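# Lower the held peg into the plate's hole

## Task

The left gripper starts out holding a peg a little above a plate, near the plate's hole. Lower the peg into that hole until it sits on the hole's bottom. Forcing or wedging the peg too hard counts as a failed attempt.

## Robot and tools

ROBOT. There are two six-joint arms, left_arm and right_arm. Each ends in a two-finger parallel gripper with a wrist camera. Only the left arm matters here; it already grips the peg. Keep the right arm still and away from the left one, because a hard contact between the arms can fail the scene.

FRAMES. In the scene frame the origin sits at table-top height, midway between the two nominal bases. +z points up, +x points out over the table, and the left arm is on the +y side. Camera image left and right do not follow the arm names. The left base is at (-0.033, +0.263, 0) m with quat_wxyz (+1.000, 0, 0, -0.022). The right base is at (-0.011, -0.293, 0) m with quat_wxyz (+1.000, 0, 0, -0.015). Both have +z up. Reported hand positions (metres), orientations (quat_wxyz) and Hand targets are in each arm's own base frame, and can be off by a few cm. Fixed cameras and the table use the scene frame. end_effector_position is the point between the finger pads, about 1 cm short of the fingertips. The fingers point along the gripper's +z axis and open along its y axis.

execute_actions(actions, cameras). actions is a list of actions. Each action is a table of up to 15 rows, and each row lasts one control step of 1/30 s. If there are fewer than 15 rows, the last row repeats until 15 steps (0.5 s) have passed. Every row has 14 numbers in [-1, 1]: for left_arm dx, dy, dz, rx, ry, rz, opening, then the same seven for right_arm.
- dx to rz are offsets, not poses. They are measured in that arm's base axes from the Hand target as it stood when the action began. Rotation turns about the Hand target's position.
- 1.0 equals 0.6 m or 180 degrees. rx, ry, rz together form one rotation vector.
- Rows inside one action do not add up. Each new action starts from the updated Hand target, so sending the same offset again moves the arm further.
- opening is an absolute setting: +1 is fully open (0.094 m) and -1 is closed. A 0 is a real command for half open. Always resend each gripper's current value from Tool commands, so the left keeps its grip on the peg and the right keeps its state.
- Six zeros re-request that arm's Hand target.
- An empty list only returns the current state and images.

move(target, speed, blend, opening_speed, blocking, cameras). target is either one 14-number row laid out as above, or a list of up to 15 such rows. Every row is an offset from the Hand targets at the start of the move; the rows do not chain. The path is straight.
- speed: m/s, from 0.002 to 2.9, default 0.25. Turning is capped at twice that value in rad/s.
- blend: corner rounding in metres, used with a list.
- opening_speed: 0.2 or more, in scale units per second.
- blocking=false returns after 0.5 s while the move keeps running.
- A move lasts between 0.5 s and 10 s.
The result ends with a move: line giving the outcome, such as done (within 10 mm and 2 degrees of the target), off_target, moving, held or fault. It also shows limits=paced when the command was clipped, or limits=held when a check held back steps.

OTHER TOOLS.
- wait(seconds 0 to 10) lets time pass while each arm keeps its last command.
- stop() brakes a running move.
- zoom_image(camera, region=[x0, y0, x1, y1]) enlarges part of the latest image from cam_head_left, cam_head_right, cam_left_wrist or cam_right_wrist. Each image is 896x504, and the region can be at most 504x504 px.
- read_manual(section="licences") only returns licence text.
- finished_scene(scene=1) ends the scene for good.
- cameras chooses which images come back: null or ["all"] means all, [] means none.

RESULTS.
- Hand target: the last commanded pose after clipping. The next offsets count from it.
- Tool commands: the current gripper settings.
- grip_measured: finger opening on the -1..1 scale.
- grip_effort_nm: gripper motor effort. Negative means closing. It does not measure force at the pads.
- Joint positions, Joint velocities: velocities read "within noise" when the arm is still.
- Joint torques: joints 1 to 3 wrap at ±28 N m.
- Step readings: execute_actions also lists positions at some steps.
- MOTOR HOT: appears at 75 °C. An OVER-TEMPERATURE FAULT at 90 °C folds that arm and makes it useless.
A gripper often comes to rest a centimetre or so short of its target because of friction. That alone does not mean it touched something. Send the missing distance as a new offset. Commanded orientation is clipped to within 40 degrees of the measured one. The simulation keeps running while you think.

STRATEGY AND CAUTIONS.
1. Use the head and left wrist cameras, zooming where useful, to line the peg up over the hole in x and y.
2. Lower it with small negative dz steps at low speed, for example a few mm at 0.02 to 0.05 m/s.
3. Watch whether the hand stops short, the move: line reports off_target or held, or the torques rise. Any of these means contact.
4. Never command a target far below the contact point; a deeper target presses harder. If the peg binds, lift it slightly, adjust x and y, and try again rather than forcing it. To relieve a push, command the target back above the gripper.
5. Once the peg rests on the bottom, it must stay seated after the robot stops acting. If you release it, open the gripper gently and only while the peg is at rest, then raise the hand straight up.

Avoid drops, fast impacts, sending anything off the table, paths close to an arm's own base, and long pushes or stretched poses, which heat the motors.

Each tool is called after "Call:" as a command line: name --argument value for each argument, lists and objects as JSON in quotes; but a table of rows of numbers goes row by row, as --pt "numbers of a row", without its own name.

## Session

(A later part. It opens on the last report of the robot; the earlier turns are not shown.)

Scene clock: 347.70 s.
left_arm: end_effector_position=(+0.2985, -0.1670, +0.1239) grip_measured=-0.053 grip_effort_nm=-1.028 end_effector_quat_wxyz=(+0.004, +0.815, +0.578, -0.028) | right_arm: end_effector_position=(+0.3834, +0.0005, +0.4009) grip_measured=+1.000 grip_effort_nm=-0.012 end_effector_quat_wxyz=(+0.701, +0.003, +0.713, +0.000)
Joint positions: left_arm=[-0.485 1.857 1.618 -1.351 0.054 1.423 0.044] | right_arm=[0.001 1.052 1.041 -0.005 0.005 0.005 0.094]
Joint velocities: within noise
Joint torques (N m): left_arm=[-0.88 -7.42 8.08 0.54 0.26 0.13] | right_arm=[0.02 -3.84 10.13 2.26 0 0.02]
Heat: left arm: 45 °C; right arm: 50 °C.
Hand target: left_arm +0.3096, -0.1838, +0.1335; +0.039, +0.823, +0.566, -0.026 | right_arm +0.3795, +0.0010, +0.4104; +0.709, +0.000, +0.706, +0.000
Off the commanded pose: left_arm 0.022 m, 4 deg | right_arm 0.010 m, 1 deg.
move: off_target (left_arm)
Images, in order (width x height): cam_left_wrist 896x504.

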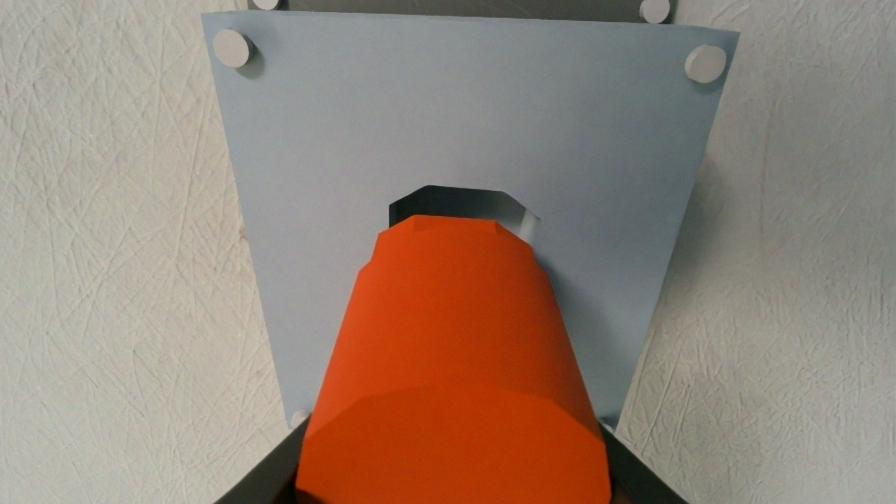

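Call:
move --target '[-0.0075, -0.0075, 0, 0, 0, 0, -1, 0, 0, 0, 0, 0, 0, 1]' --speed 0.03 --cameras '["cam_left_wrist"]'

Call:
zoom_image --camera "cam_left_wrist" --region '[340, 170, 560, 290]'

Scene clock: 355.47 s.
left_arm: end_effector_position=(+0.2938, -0.1752, +0.1239) grip_measured=-0.053 grip_effort_nm=-1.023 end_effector_quat_wxyz=(+0.003, +0.823, +0.567, -0.028) | right_arm: end_effector_position=(+0.3834, +0.0005, +0.4009) grip_measured=+1.000 grip_effort_nm=-0.012 end_effector_quat_wxyz=(+0.701, +0.003, +0.713, +0.000)
Joint positions: left_arm=[-0.512 1.857 1.618 -1.351 0.054 1.423 0.044] | right_arm=[0.001 1.052 1.041 -0.005 0.005 0.005 0.094]
Joint velocities: within noise
Joint torques (N m): left_arm=[-0.55 -7.95 7.27 0.61 0.21 -0.14] | right_arm=[0.05 -3.82 10.15 2.25 0.02 0.01]
Heat: left arm: 45 °C; right arm: 50 °C.
Hand target: left_arm +0.3051, -0.1883, +0.1335; +0.039, +0.823, +0.566, -0.026 | right_arm +0.3795, +0.0010, +0.4104; +0.709, +0.000, +0.706, +0.000
Off the commanded pose: left_arm 0.020 m, 4 deg | right_arm 0.010 m, 1 deg.
move: off_target (left_arm)
Images, in order (width x height): cam_left_wrist 896x504.

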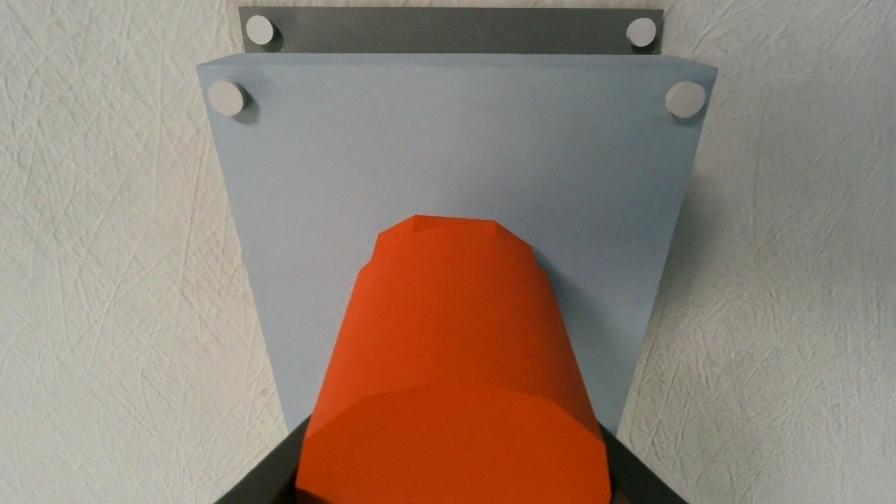

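Scaled by 2.291 from the camera's 896x504 image, which has a finer 1280x720 frame.

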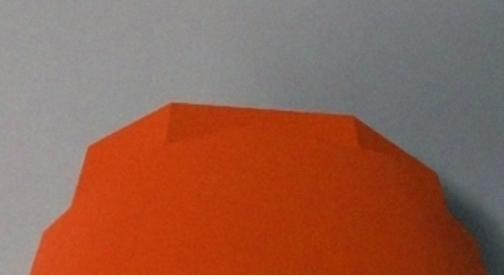

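Call:
move --pt "0.001 0.053 0.008 0 0 0 -1 0 0 0 0 0 0 1" --pt "0.001 0.0115 0.0 0 0 0 -1 0 0 0 0 0 0 1" --speed 0.1 --cameras '["cam_left_wrist"]'

Call:
zoom_image --camera "cam_left_wrist" --region '[340, 170, 560, 290]'

Scene clock: 370.63 s.
left_arm: end_effector_position=(+0.2945, -0.1717, +0.1221) grip_measured=-0.053 grip_effort_nm=-1.028 end_effector_quat_wxyz=(+0.003, +0.824, +0.565, -0.033) | right_arm: end_effector_position=(+0.3834, +0.0005, +0.4009) grip_measured=+1.000 grip_effort_nm=-0.012 end_effector_quat_wxyz=(+0.701, +0.003, +0.713, +0.000)
Joint positions: left_arm=[-0.499 1.857 1.61 -1.348 0.062 1.442 0.044] | right_arm=[0.001 1.052 1.041 -0.005 0.005 0.005 0.094]
Joint velocities: within noise
Joint torques (N m): left_arm=[-0.08 -8.47 6.78 0.6 0.15 -0.08] | right_arm=[-0.03 -3.84 10.17 2.26 0.02 0.04]
Heat: left arm: 46 °C; right arm: 50 °C.
Hand target: left_arm +0.3057, -0.1814, +0.1335; +0.039, +0.823, +0.566, -0.026 | right_arm +0.3795, +0.0010, +0.4104; +0.709, +0.000, +0.706, +0.000
Off the commanded pose: left_arm 0.019 m, 4 deg | right_arm 0.010 m, 1 deg.
move: off_target (left_arm)
Images, in order (width x height): cam_left_wrist 896x504.

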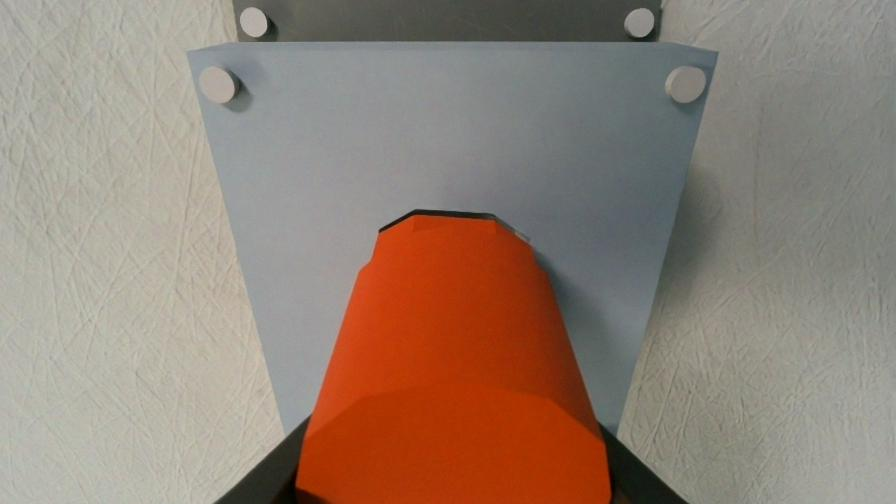

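Scaled by 2.291 from the camera's 896x504 image, which has a finer 1280x720 frame.

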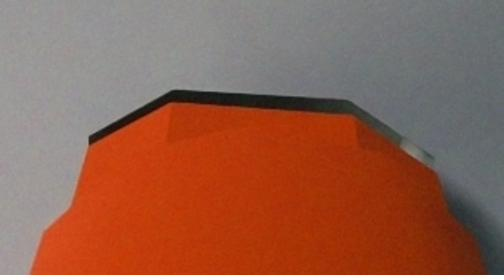

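Call:
zoom_image --camera "cam_left_wrist" --region '[370, 195, 460, 250]'

Call:
zoom_image --camera "cam_left_wrist" --region '[460, 195, 550, 250]'

Call:
zoom_image --camera "cam_left_wrist" --region '[175, 20, 275, 90]'

Call:
zoom_image --camera "cam_left_wrist" --region '[640, 20, 740, 90]'

Scaled by 5.600 from the camera's 896x504 image, which has a finer 1280x720 frame.

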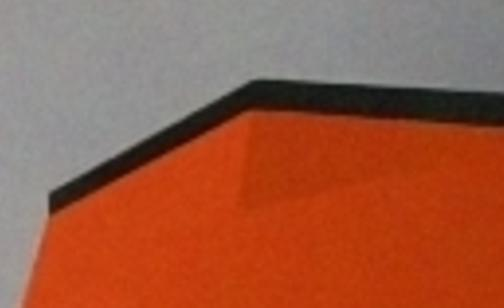

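Scaled by 5.600 from the camera's 896x504 image, which has a finer 1280x720 frame.

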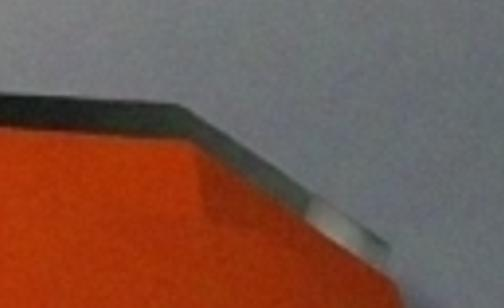

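Scaled by 5.040 from the camera's 896x504 image, which has a finer 1280x720 frame.

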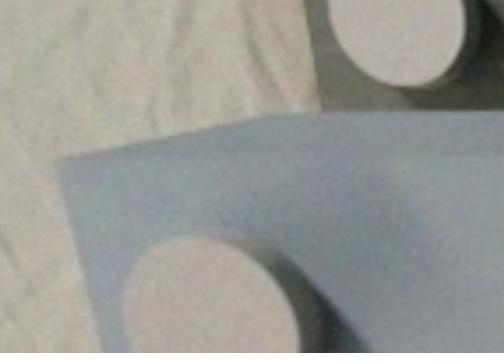

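Scaled by 5.040 from the camera's 896x504 image, which has a finer 1280x720 frame.

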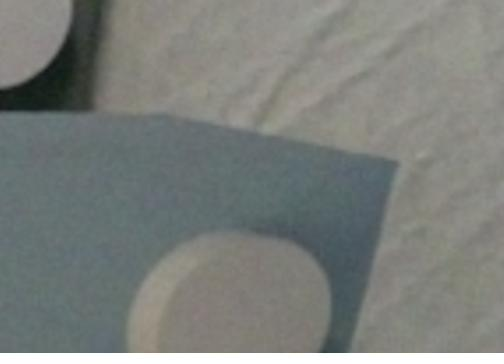

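Call:
move --pt "0.001 0.042 0.008 0 0 0.007 -1 0 0 0 0 0 0 1" --pt "0.0 0.001 -0.0015 0 0 0.007 -1 0 0 0 0 0 0 1" --speed 0.1 --cameras '["cam_left_wrist"]'

Call:
zoom_image --camera "cam_left_wrist" --region '[370, 195, 460, 250]'

Call:
zoom_image --camera "cam_left_wrist" --region '[460, 195, 550, 250]'

Scene clock: 392.37 s.
left_arm: end_effector_position=(+0.2954, -0.1725, +0.1221) grip_measured=-0.053 grip_effort_nm=-1.028 end_effector_quat_wxyz=(+0.005, +0.818, +0.574, -0.033) | right_arm: end_effector_position=(+0.3834, +0.0005, +0.4009) grip_measured=+1.000 grip_effort_nm=-0.017 end_effector_quat_wxyz=(+0.701, +0.003, +0.713, +0.000)
Joint positions: left_arm=[-0.499 1.857 1.61 -1.343 0.063 1.42 0.044] | right_arm=[0.001 1.052 1.041 -0.005 0.005 0.005 0.094]
Joint velocities: within noise
Joint torques (N m): left_arm=[0.01 -8.9 6.22 0.62 0.12 -0.07] | right_arm=[0.01 -3.84 10.19 2.26 0.03 0.01]
Heat: left arm: 46 °C; right arm: 50 °C.
Hand target: left_arm +0.3057, -0.1808, +0.1326; +0.040, +0.817, +0.575, -0.026 | right_arm +0.3795, +0.0010, +0.4104; +0.709, +0.000, +0.706, +0.000
Off the commanded pose: left_arm 0.017 m, 4 deg | right_arm 0.010 m, 1 deg.
move: off_target (left_arm)
Images, in order (width x height): cam_left_wrist 896x504.

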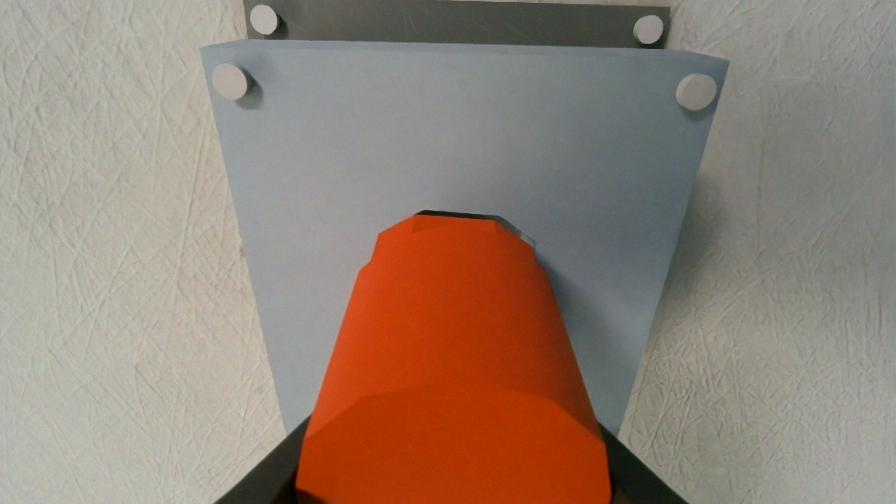

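Scaled by 5.600 from the camera's 896x504 image, which has a finer 1280x720 frame.

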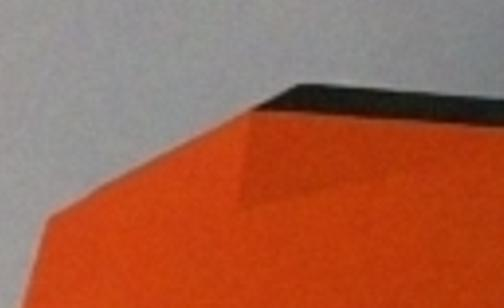

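Scaled by 5.600 from the camera's 896x504 image, which has a finer 1280x720 frame.

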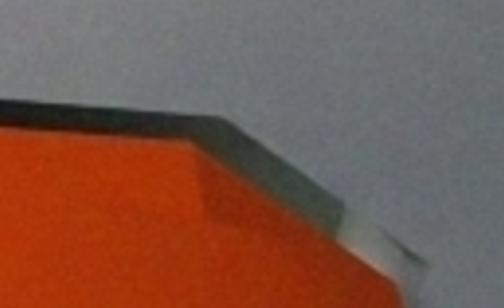

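Call:
move --pt "0.001 0.042 0.04 0 0 0.0 -1 0 0 0 0 0 0 1" --pt "-0.0025 0.0028 0.0025 0 0 0.0 -1 0 0 0 0 0 0 1" --speed 0.1 --cameras '["cam_left_wrist"]'

Call:
zoom_image --camera "cam_left_wrist" --region '[370, 195, 460, 250]'

Call:
zoom_image --camera "cam_left_wrist" --region '[460, 195, 550, 250]'

Scene clock: 409.73 s.
left_arm: end_effector_position=(+0.2999, -0.1716, +0.1267) grip_measured=-0.053 grip_effort_nm=-1.023 end_effector_quat_wxyz=(+0.012, +0.816, +0.577, -0.030) | right_arm: end_effector_position=(+0.3834, +0.0005, +0.4009) grip_measured=+1.000 grip_effort_nm=-0.012 end_effector_quat_wxyz=(+0.701, +0.003, +0.713, +0.000)
Joint positions: left_arm=[-0.489 1.857 1.629 -1.348 0.065 1.422 0.044] | right_arm=[0.001 1.052 1.041 -0.005 0.005 0.005 0.094]
Joint velocities: within noise
Joint torques (N m): left_arm=[-0.09 -9.33 4.36 0.64 0.19 -0.09] | right_arm=[0.01 -3.82 10.18 2.26 0.02 0.01]
Heat: left arm: 46 °C; right arm: 50 °C.
Hand target: left_arm +0.3042, -0.1791, +0.1341; +0.040, +0.817, +0.575, -0.026 | right_arm +0.3795, +0.0010, +0.4104; +0.709, +0.000, +0.706, +0.000
Off the commanded pose: left_arm 0.011 m, 3 deg | right_arm 0.010 m, 1 deg.
move: off_target (left_arm)
Images, in order (width x height): cam_left_wrist 896x504.

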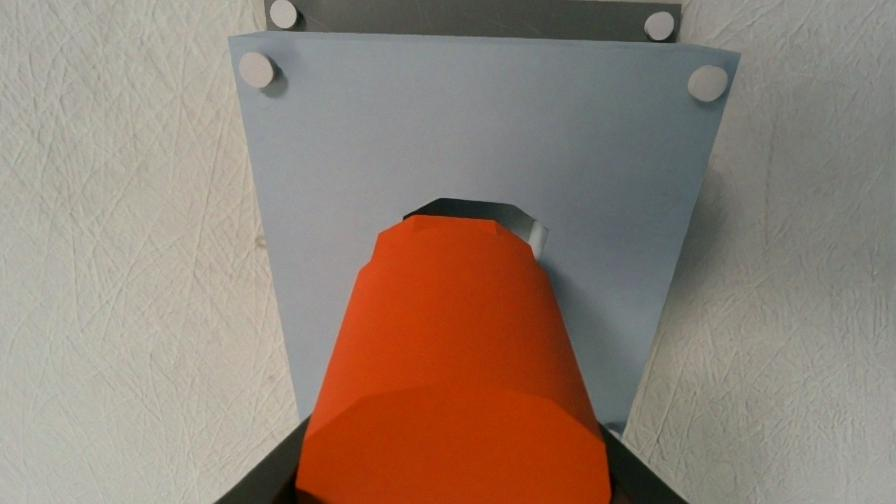

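Scaled by 5.600 from the camera's 896x504 image, which has a finer 1280x720 frame.

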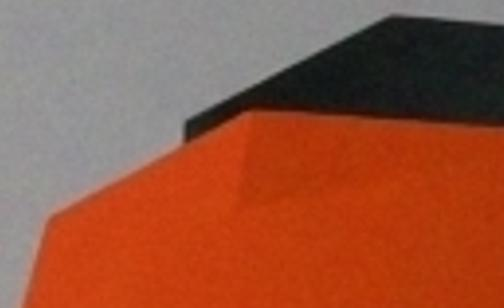

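Scaled by 5.600 from the camera's 896x504 image, which has a finer 1280x720 frame.

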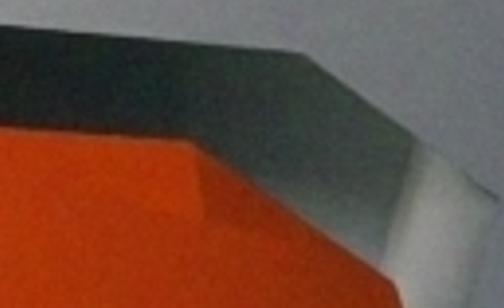

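Call:
move --pt "-0.0055 0.041 0.0325 0 0 -0.0022 -1 0 0 0 0 0 0 1" --pt "-0.009 0.0022 -0.005 0 0 -0.0022 -1 0 0 0 0 0 0 1" --speed 0.1 --cameras '["cam_left_wrist"]'

Call:
zoom_image --camera "cam_left_wrist" --region '[370, 195, 460, 250]'

Call:
zoom_image --camera "cam_left_wrist" --region '[460, 195, 550, 250]'

Scene clock: 426.67 s.
left_arm: end_effector_position=(+0.2946, -0.1706, +0.1229) grip_measured=-0.053 grip_effort_nm=-1.018 end_effector_quat_wxyz=(+0.011, +0.818, +0.574, -0.031) | right_arm: end_effector_position=(+0.3834, +0.0005, +0.4009) grip_measured=+1.000 grip_effort_nm=-0.012 end_effector_quat_wxyz=(+0.701, +0.003, +0.713, +0.000)
Joint positions: left_arm=[-0.494 1.841 1.592 -1.331 0.065 1.425 0.044] | right_arm=[0.001 1.052 1.041 -0.005 0.005 0.005 0.094]
Joint velocities: within noise
Joint torques (N m): left_arm=[-0.08 -9.63 4.04 0.66 0.11 -0.07] | right_arm=[0.01 -3.88 10.17 2.25 0.03 0.02]
Heat: left arm: 44 °C; right arm: 50 °C.
Hand target: left_arm +0.2988, -0.1778, +0.1311; +0.040, +0.819, +0.572, -0.026 | right_arm +0.3795, +0.0010, +0.4104; +0.709, +0.000, +0.706, +0.000
Off the commanded pose: left_arm 0.012 m, 3 deg | right_arm 0.010 m, 1 deg.
move: off_target (left_arm)
Images, in order (width x height): cam_left_wrist 896x504.

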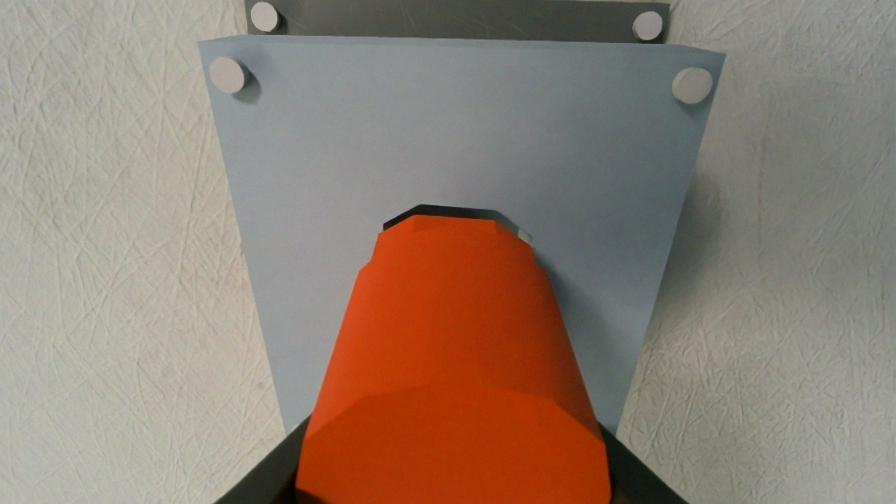

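Scaled by 5.600 from the camera's 896x504 image, which has a finer 1280x720 frame.

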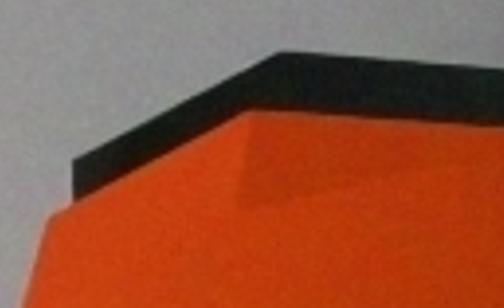

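Scaled by 5.600 from the camera's 896x504 image, which has a finer 1280x720 frame.

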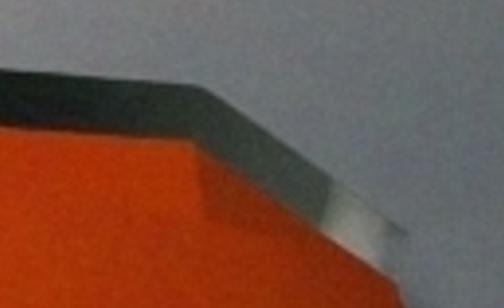

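Call:
move --pt "0.0025 0.040 0.0325 0 0 -0.0022 -1 0 0 0 0 0 0 1" --pt "-0.001 0.0006 -0.005 0 0 -0.0022 -1 0 0 0 0 0 0 1" --speed 0.1 --cameras '["cam_left_wrist"]'

Call:
zoom_image --camera "cam_left_wrist" --region '[370, 195, 460, 250]'

Call:
zoom_image --camera "cam_left_wrist" --region '[460, 195, 550, 250]'

Scene clock: 443.27 s.
left_arm: end_effector_position=(+0.2941, -0.1707, +0.1209) grip_measured=-0.053 grip_effort_nm=-1.028 end_effector_quat_wxyz=(+0.013, +0.821, +0.571, -0.031) | right_arm: end_effector_position=(+0.3834, +0.0005, +0.4009) grip_measured=+1.000 grip_effort_nm=-0.012 end_effector_quat_wxyz=(+0.701, +0.003, +0.713, +0.000)
Joint positions: left_arm=[-0.494 1.836 1.578 -1.318 0.066 1.432 0.044] | right_arm=[0.001 1.052 1.041 -0.005 0.005 0.005 0.094]
Joint velocities: within noise
Joint torques (N m): left_arm=[0.05 -9.65 4.08 0.6 0.11 -0.1] | right_arm=[0.01 -3.89 10.19 2.27 0.04 0.02]
Heat: left arm: 43 °C; right arm: 50 °C.
Hand target: left_arm +0.2982, -0.1774, +0.1281; +0.039, +0.821, +0.569, -0.026 | right_arm +0.3795, +0.0010, +0.4104; +0.709, +0.000, +0.706, +0.000
Off the commanded pose: left_arm 0.011 m, 3 deg | right_arm 0.010 m, 1 deg.
move: off_target (left_arm)
Images, in order (width x height): cam_left_wrist 896x504.

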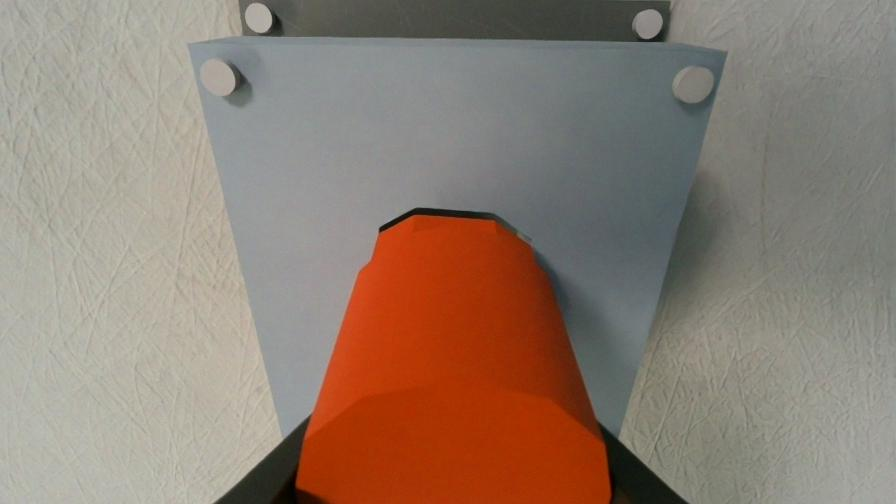

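Scaled by 5.600 from the camera's 896x504 image, which has a finer 1280x720 frame.

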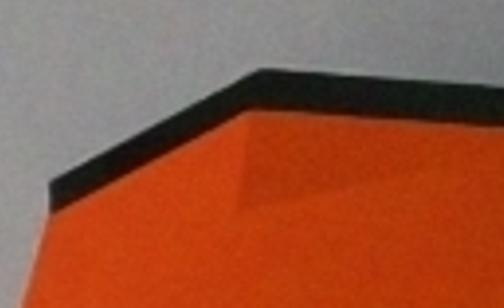

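Scaled by 5.600 from the camera's 896x504 image, which has a finer 1280x720 frame.

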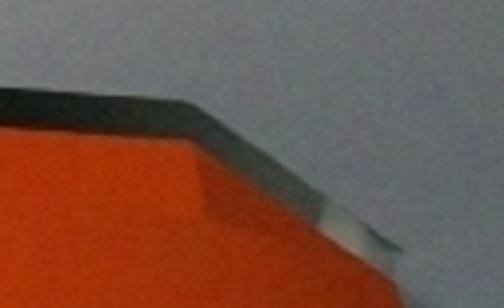

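Call:
move --target '[0, 0, -0.008, 0, 0, 0, -1, 0, 0, 0, 0, 0, 0, 1]' --speed 0.03 --cameras '["cam_left_wrist"]'

Call:
zoom_image --camera "cam_left_wrist" --region '[370, 195, 460, 250]'

Call:
zoom_image --camera "cam_left_wrist" --region '[460, 195, 550, 250]'

Scene clock: 453.90 s.
left_arm: end_effector_position=(+0.2940, -0.1706, +0.1163) grip_measured=-0.053 grip_effort_nm=-1.023 end_effector_quat_wxyz=(+0.013, +0.821, +0.571, -0.031) | right_arm: end_effector_position=(+0.3834, +0.0005, +0.4009) grip_measured=+1.000 grip_effort_nm=-0.012 end_effector_quat_wxyz=(+0.701, +0.003, +0.713, +0.000)
Joint positions: left_arm=[-0.494 1.836 1.56 -1.3 0.066 1.432 0.044] | right_arm=[0.001 1.052 1.041 -0.005 0.005 0.005 0.094]
Joint velocities: within noise
Joint torques (N m): left_arm=[-0.17 -9.73 4.07 0.64 0.11 -0.1] | right_arm=[-0.05 -3.88 10.14 2.25 0.02 0.01]
Heat: left arm: 43 °C; right arm: 50 °C.
Hand target: left_arm +0.2982, -0.1774, +0.1233; +0.039, +0.821, +0.569, -0.026 | right_arm +0.3795, +0.0010, +0.4104; +0.709, +0.000, +0.706, +0.000
Off the commanded pose: left_arm 0.011 m, 3 deg | right_arm 0.010 m, 1 deg.
move: off_target (left_arm)
Images, in order (width x height): cam_left_wrist 896x504.

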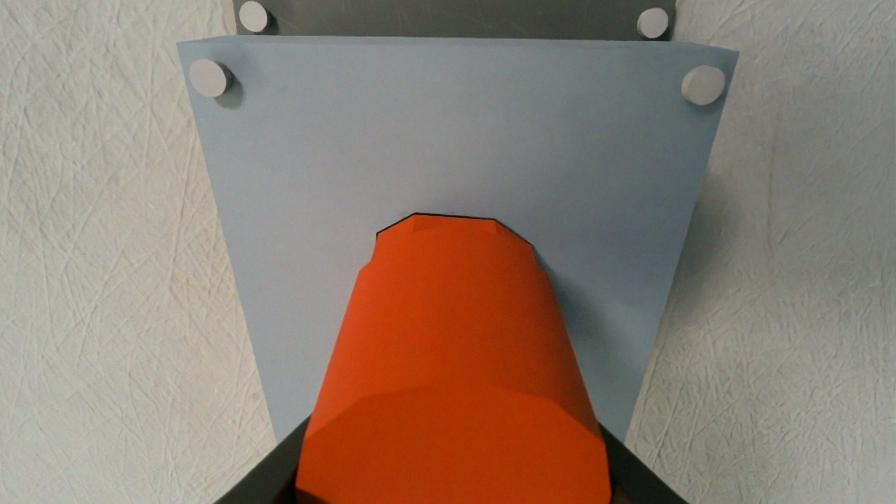

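Scaled by 5.600 from the camera's 896x504 image, which has a finer 1280x720 frame.

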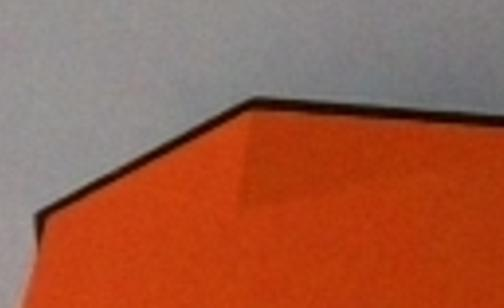

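Scaled by 5.600 from the camera's 896x504 image, which has a finer 1280x720 frame.

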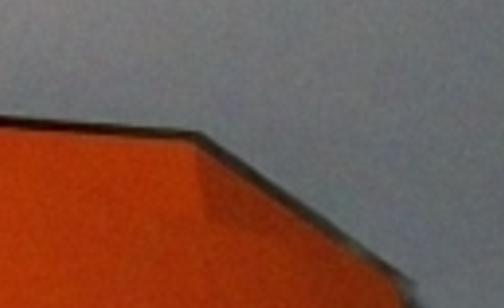

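Call:
move --target '[0, 0, -0.008, 0, 0, 0, -1, 0, 0, 0, 0, 0, 0, 1]' --speed 0.02 --cameras '["cam_left_wrist"]'

Call:
zoom_image --camera "cam_left_wrist" --region '[350, 190, 560, 300]'

Scene clock: 458.30 s.
left_arm: end_effector_position=(+0.2941, -0.1700, +0.1116) grip_measured=-0.053 grip_effort_nm=-1.023 end_effector_quat_wxyz=(+0.013, +0.820, +0.571, -0.031) | right_arm: end_effector_position=(+0.3834, +0.0005, +0.4009) grip_measured=+1.000 grip_effort_nm=-0.012 end_effector_quat_wxyz=(+0.701, +0.003, +0.713, +0.000)
Joint positions: left_arm=[-0.492 1.836 1.541 -1.282 0.066 1.432 0.044] | right_arm=[0.001 1.052 1.041 -0.005 0.005 0.005 0.094]
Joint velocities: within noise
Joint torques (N m): left_arm=[-0.18 -9.4 4.14 0.64 0.13 -0.11] | right_arm=[0.05 -3.84 10.1 2.25 0.01 0.03]
Heat: left arm: 43 °C; right arm: 50 °C.
Hand target: left_arm +0.2982, -0.1774, +0.1185; +0.039, +0.821, +0.569, -0.026 | right_arm +0.3795, +0.0010, +0.4104; +0.709, +0.000, +0.706, +0.000
Off the commanded pose: left_arm 0.011 m, 3 deg | right_arm 0.010 m, 1 deg.
move: off_target (left_arm)
Images, in order (width x height): cam_left_wrist 896x504.

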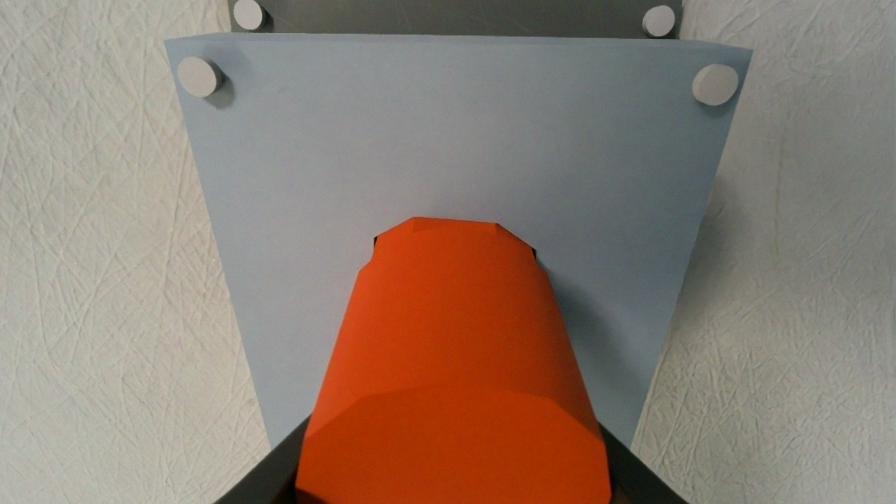

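Scaled by 2.400 from the camera's 896x504 image, which has a finer 1280x720 frame.

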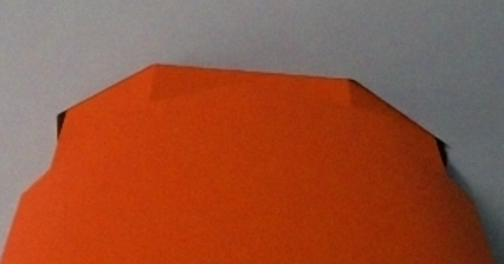

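Call:
move --target '[0.0005, 0.005, -0.008, 0, 0, 0, -1, 0, 0, 0, 0, 0, 0, 1]' --speed 0.02 --cameras '["cam_left_wrist"]'

Call:
zoom_image --camera "cam_left_wrist" --region '[350, 190, 560, 300]'

Scene clock: 463.60 s.
left_arm: end_effector_position=(+0.2927, -0.1693, +0.1054) grip_measured=-0.053 grip_effort_nm=-1.023 end_effector_quat_wxyz=(+0.011, +0.820, +0.571, -0.032) | right_arm: end_effector_position=(+0.3834, +0.0005, +0.4009) grip_measured=+1.000 grip_effort_nm=-0.017 end_effector_quat_wxyz=(+0.701, +0.003, +0.713, +0.000)
Joint positions: left_arm=[-0.492 1.836 1.517 -1.262 0.066 1.432 0.044] | right_arm=[0.001 1.052 1.041 -0.005 0.005 0.005 0.094]
Joint velocities: within noise
Joint torques (N m): left_arm=[0.58 -9.87 4.11 0.63 0.07 -0.01] | right_arm=[-0.01 -3.86 10.11 2.25 0.02 0.02]
Heat: left arm: 42 °C; right arm: 50 °C.
Hand target: left_arm +0.2985, -0.1744, +0.1137; +0.039, +0.821, +0.569, -0.026 | right_arm +0.3795, +0.0010, +0.4104; +0.709, +0.000, +0.706, +0.000
Off the commanded pose: left_arm 0.011 m, 3 deg | right_arm 0.010 m, 1 deg.
move: off_target (left_arm)
Images, in order (width x height): cam_left_wrist 896x504.

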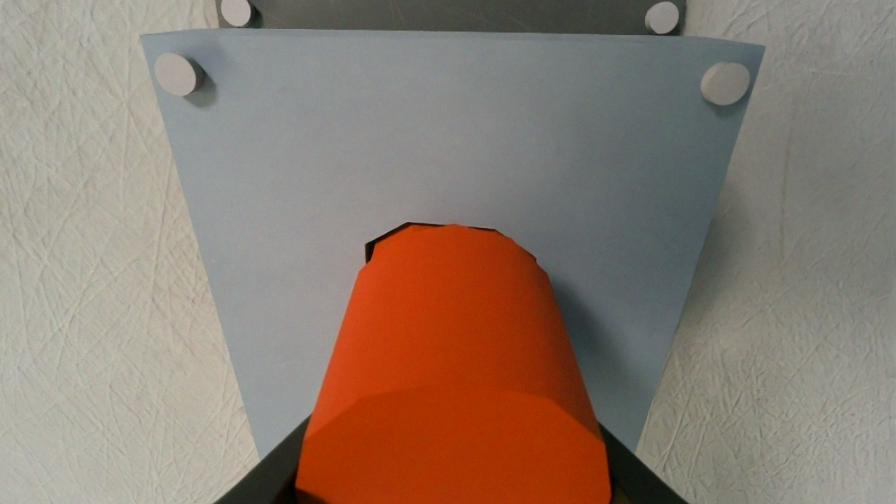

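Scaled by 2.400 from the camera's 896x504 image, which has a finer 1280x720 frame.

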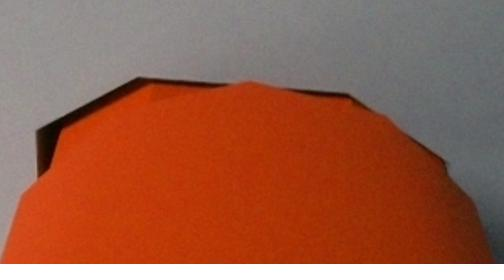

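Call:
move --target '[0.0025, -0.0015, -0.008, 0, 0, 0, -1, 0, 0, 0, 0, 0, 0, 1]' --speed 0.02 --cameras '["cam_left_wrist"]'

Call:
zoom_image --camera "cam_left_wrist" --region '[350, 190, 560, 300]'

Scene clock: 469.13 s.
left_arm: end_effector_position=(+0.2945, -0.1697, +0.1031) grip_measured=-0.053 grip_effort_nm=-1.023 end_effector_quat_wxyz=(+0.014, +0.820, +0.572, -0.030) | right_arm: end_effector_position=(+0.3834, +0.0005, +0.4009) grip_measured=+1.000 grip_effort_nm=-0.017 end_effector_quat_wxyz=(+0.701, +0.003, +0.713, +0.000)
Joint positions: left_arm=[-0.491 1.836 1.508 -1.245 0.066 1.432 0.044] | right_arm=[0.001 1.052 1.041 -0.005 0.005 0.005 0.094]
Joint velocities: within noise
Joint torques (N m): left_arm=[0.47 -9.09 4.23 0.65 0.1 0.01] | right_arm=[0.01 -3.88 10.09 2.24 0.03 0.01]
Heat: left arm: 42 °C; right arm: 50 °C.
Hand target: left_arm +0.3000, -0.1753, +0.1089; +0.039, +0.821, +0.569, -0.026 | right_arm +0.3795, +0.0010, +0.4104; +0.709, +0.000, +0.706, +0.000
Off the commanded pose: left_arm 0.010 m, 3 deg | right_arm 0.010 m, 1 deg.
move: off_target (left_arm)
Images, in order (width x height): cam_left_wrist 896x504.

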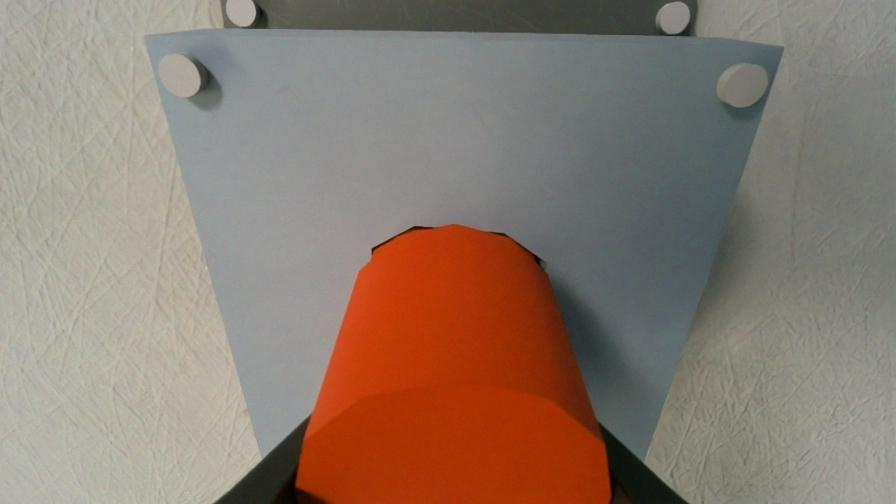

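Scaled by 2.400 from the camera's 896x504 image, which has a finer 1280x720 frame.

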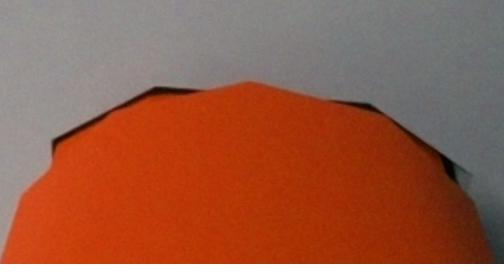

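Call:
move --target '[0, 0, -0.008, 0, 0, 0, -1, 0, 0, 0, 0, 0, 0, 1]' --speed 0.02 --cameras '["cam_left_wrist"]'

Call:
zoom_image --camera "cam_left_wrist" --region '[350, 190, 560, 300]'

Scene clock: 473.17 s.
left_arm: end_effector_position=(+0.2945, -0.1697, +0.0989) grip_measured=-0.053 grip_effort_nm=-1.028 end_effector_quat_wxyz=(+0.015, +0.820, +0.572, -0.030) | right_arm: end_effector_position=(+0.3834, +0.0005, +0.4009) grip_measured=+1.000 grip_effort_nm=-0.012 end_effector_quat_wxyz=(+0.701, +0.003, +0.713, +0.000)
Joint positions: left_arm=[-0.491 1.836 1.491 -1.226 0.066 1.432 0.044] | right_arm=[0.001 1.052 1.041 -0.005 0.005 0.005 0.094]
Joint velocities: within noise
Joint torques (N m): left_arm=[0.54 -9.03 4.05 0.64 0.12 -0.03] | right_arm=[0.02 -3.89 10.09 2.24 0.03 0.02]
Heat: left arm: 42 °C; right arm: 50 °C.
Hand target: left_arm +0.3000, -0.1753, +0.1041; +0.039, +0.821, +0.569, -0.026 | right_arm +0.3795, +0.0010, +0.4104; +0.709, +0.000, +0.706, +0.000
Off the commanded pose: left_arm 0.009 m, 3 deg | right_arm 0.010 m, 1 deg.
move: off_target (left_arm)
Images, in order (width x height): cam_left_wrist 896x504.

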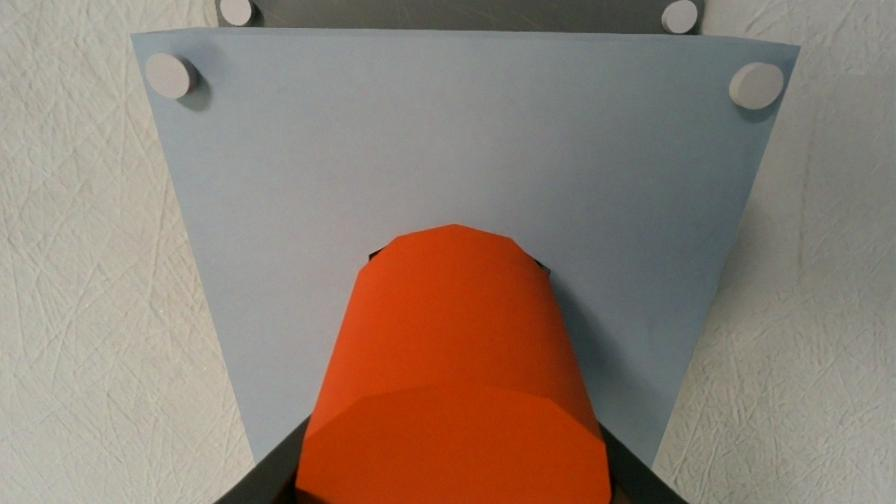

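Scaled by 2.400 from the camera's 896x504 image, which has a finer 1280x720 frame.

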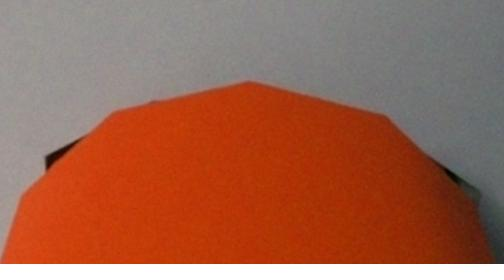

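Call:
move --target '[0, 0, -0.007, 0, 0, 0, -1, 0, 0, 0, 0, 0, 0, 1]' --speed 0.02 --cameras '["cam_left_wrist","cam_head_right"]'

Call:
zoom_image --camera "cam_left_wrist" --region '[350, 190, 560, 300]'

Call:
zoom_image --camera "cam_head_right" --region '[330, 190, 470, 320]'

Scene clock: 477.33 s.
left_arm: end_effector_position=(+0.2945, -0.1703, +0.0954) grip_measured=-0.053 grip_effort_nm=-1.023 end_effector_quat_wxyz=(+0.016, +0.820, +0.571, -0.029) | right_arm: end_effector_position=(+0.3834, +0.0005, +0.4009) grip_measured=+1.000 grip_effort_nm=-0.017 end_effector_quat_wxyz=(+0.701, +0.003, +0.713, +0.000)
Joint positions: left_arm=[-0.492 1.836 1.477 -1.209 0.066 1.432 0.044] | right_arm=[0.001 1.052 1.041 -0.005 0.005 0.005 0.094]
Joint velocities: within noise
Joint torques (N m): left_arm=[0.62 -8.8 4.07 0.66 0.17 0.01] | right_arm=[-0.05 -3.89 10.17 2.26 0 0.03]
Heat: left arm: 42 °C; right arm: 50 °C.
Hand target: left_arm +0.3000, -0.1753, +0.0999; +0.039, +0.821, +0.569, -0.026 | right_arm +0.3795, +0.0010, +0.4104; +0.709, +0.000, +0.706, +0.000
Off the commanded pose: left_arm 0.009 m, 3 deg | right_arm 0.010 m, 1 deg.
move: off_target (left_arm)
Images, in order (width x height): cam_head_right 896x504, cam_left_wrist 896x504.

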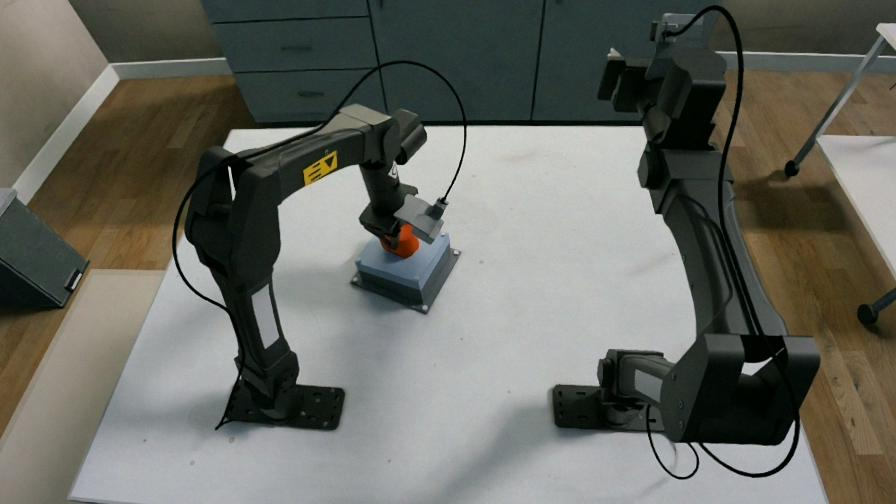

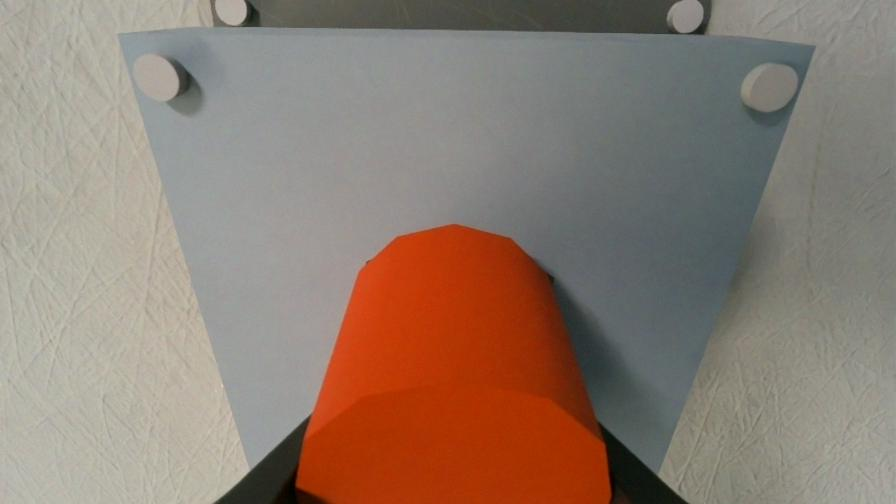

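Scaled by 2.400 from the camera's 896x504 image, which has a finer 1280x720 frame.

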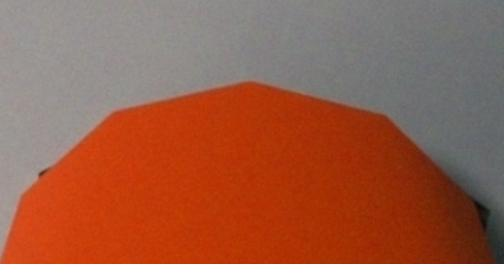

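Scaled by 3.600 from the camera's 896x504 image, which has a finer 1280x720 frame.

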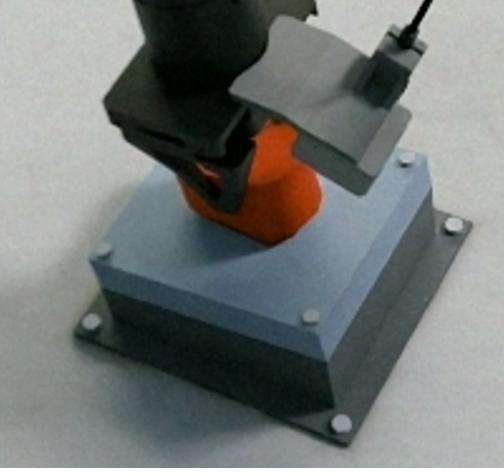

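Call:
move --target '[0, 0, -0.005, 0, 0, 0, -1, 0, 0, 0, 0, 0, 0, 1]' --speed 0.02 --cameras '["cam_left_wrist","cam_head_right"]'

Call:
zoom_image --camera "cam_left_wrist" --region '[350, 190, 570, 300]'

Call:
zoom_image --camera "cam_head_right" --region '[370, 210, 450, 280]'

Scene clock: 482.87 s.
left_arm: end_effector_position=(+0.2940, -0.1700, +0.0939) grip_measured=-0.053 grip_effort_nm=-1.023 end_effector_quat_wxyz=(+0.015, +0.820, +0.571, -0.029) | right_arm: end_effector_position=(+0.3834, +0.0005, +0.4009) grip_measured=+1.000 grip_effort_nm=-0.012 end_effector_quat_wxyz=(+0.701, +0.003, +0.713, +0.000)
Joint positions: left_arm=[-0.492 1.836 1.471 -1.205 0.066 1.432 0.044] | right_arm=[0.001 1.052 1.041 -0.005 0.005 0.005 0.094]
Joint velocities: within noise
Joint torques (N m): left_arm=[0.58 -8.85 3.62 0.74 0.14 0] | right_arm=[-0.02 -3.95 10.09 2.24 0.03 0.01]
Heat: left arm: 42 °C; right arm: 50 °C.
Hand target: left_arm +0.3000, -0.1753, +0.0969; +0.039, +0.821, +0.569, -0.026 | right_arm +0.3795, +0.0010, +0.4104; +0.709, +0.000, +0.706, +0.000
Off the commanded pose: left_arm 0.009 m, 3 deg | right_arm 0.010 m, 1 deg.
move: off_target (left_arm)
Images, in order (width x height): cam_head_right 896x504, cam_left_wrist 896x504.

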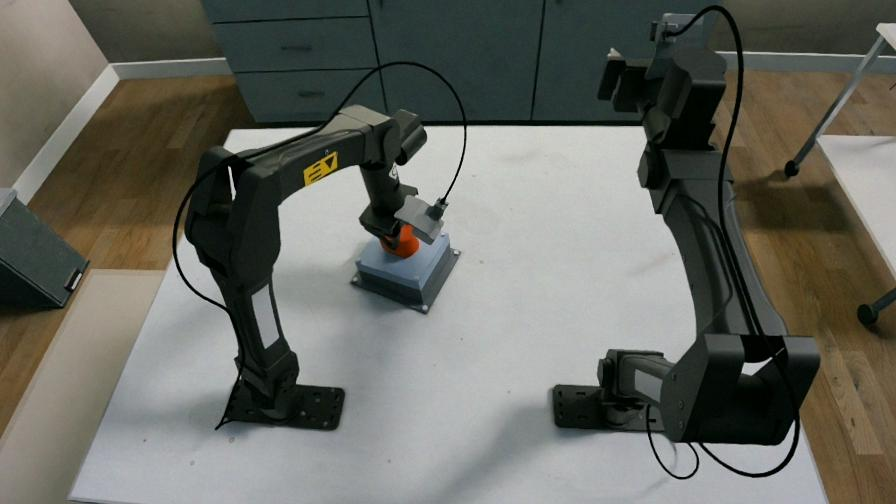

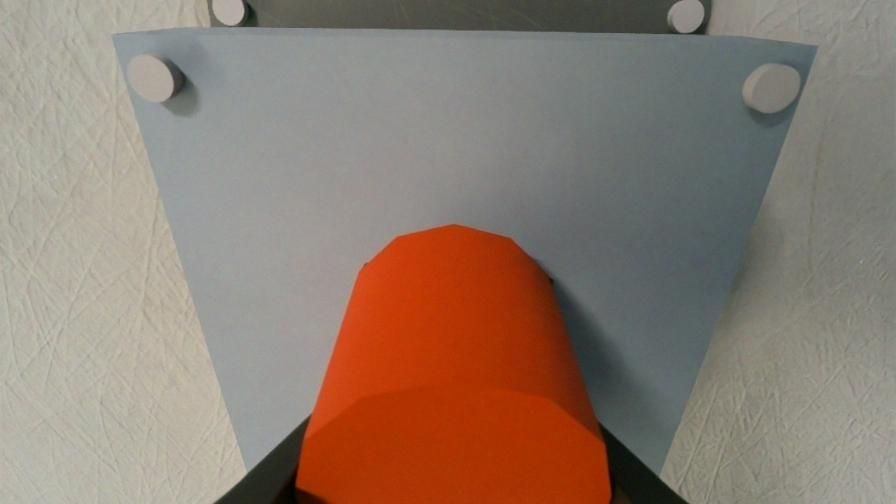

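Scaled by 2.291 from the camera's 896x504 image, which has a finer 1280x720 frame.

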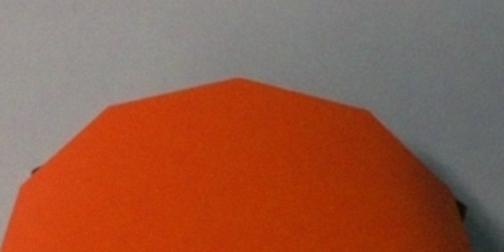

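Scaled by 6.300 from the camera's 896x504 image, which has a finer 1280x720 frame.

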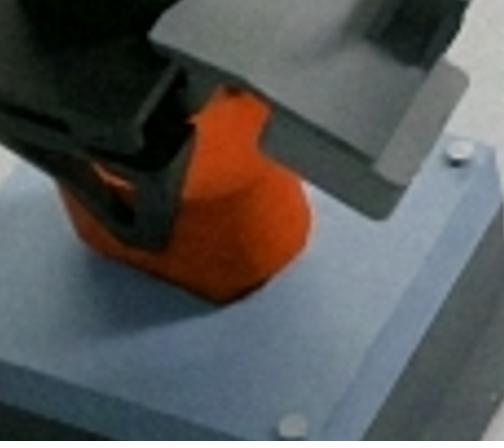

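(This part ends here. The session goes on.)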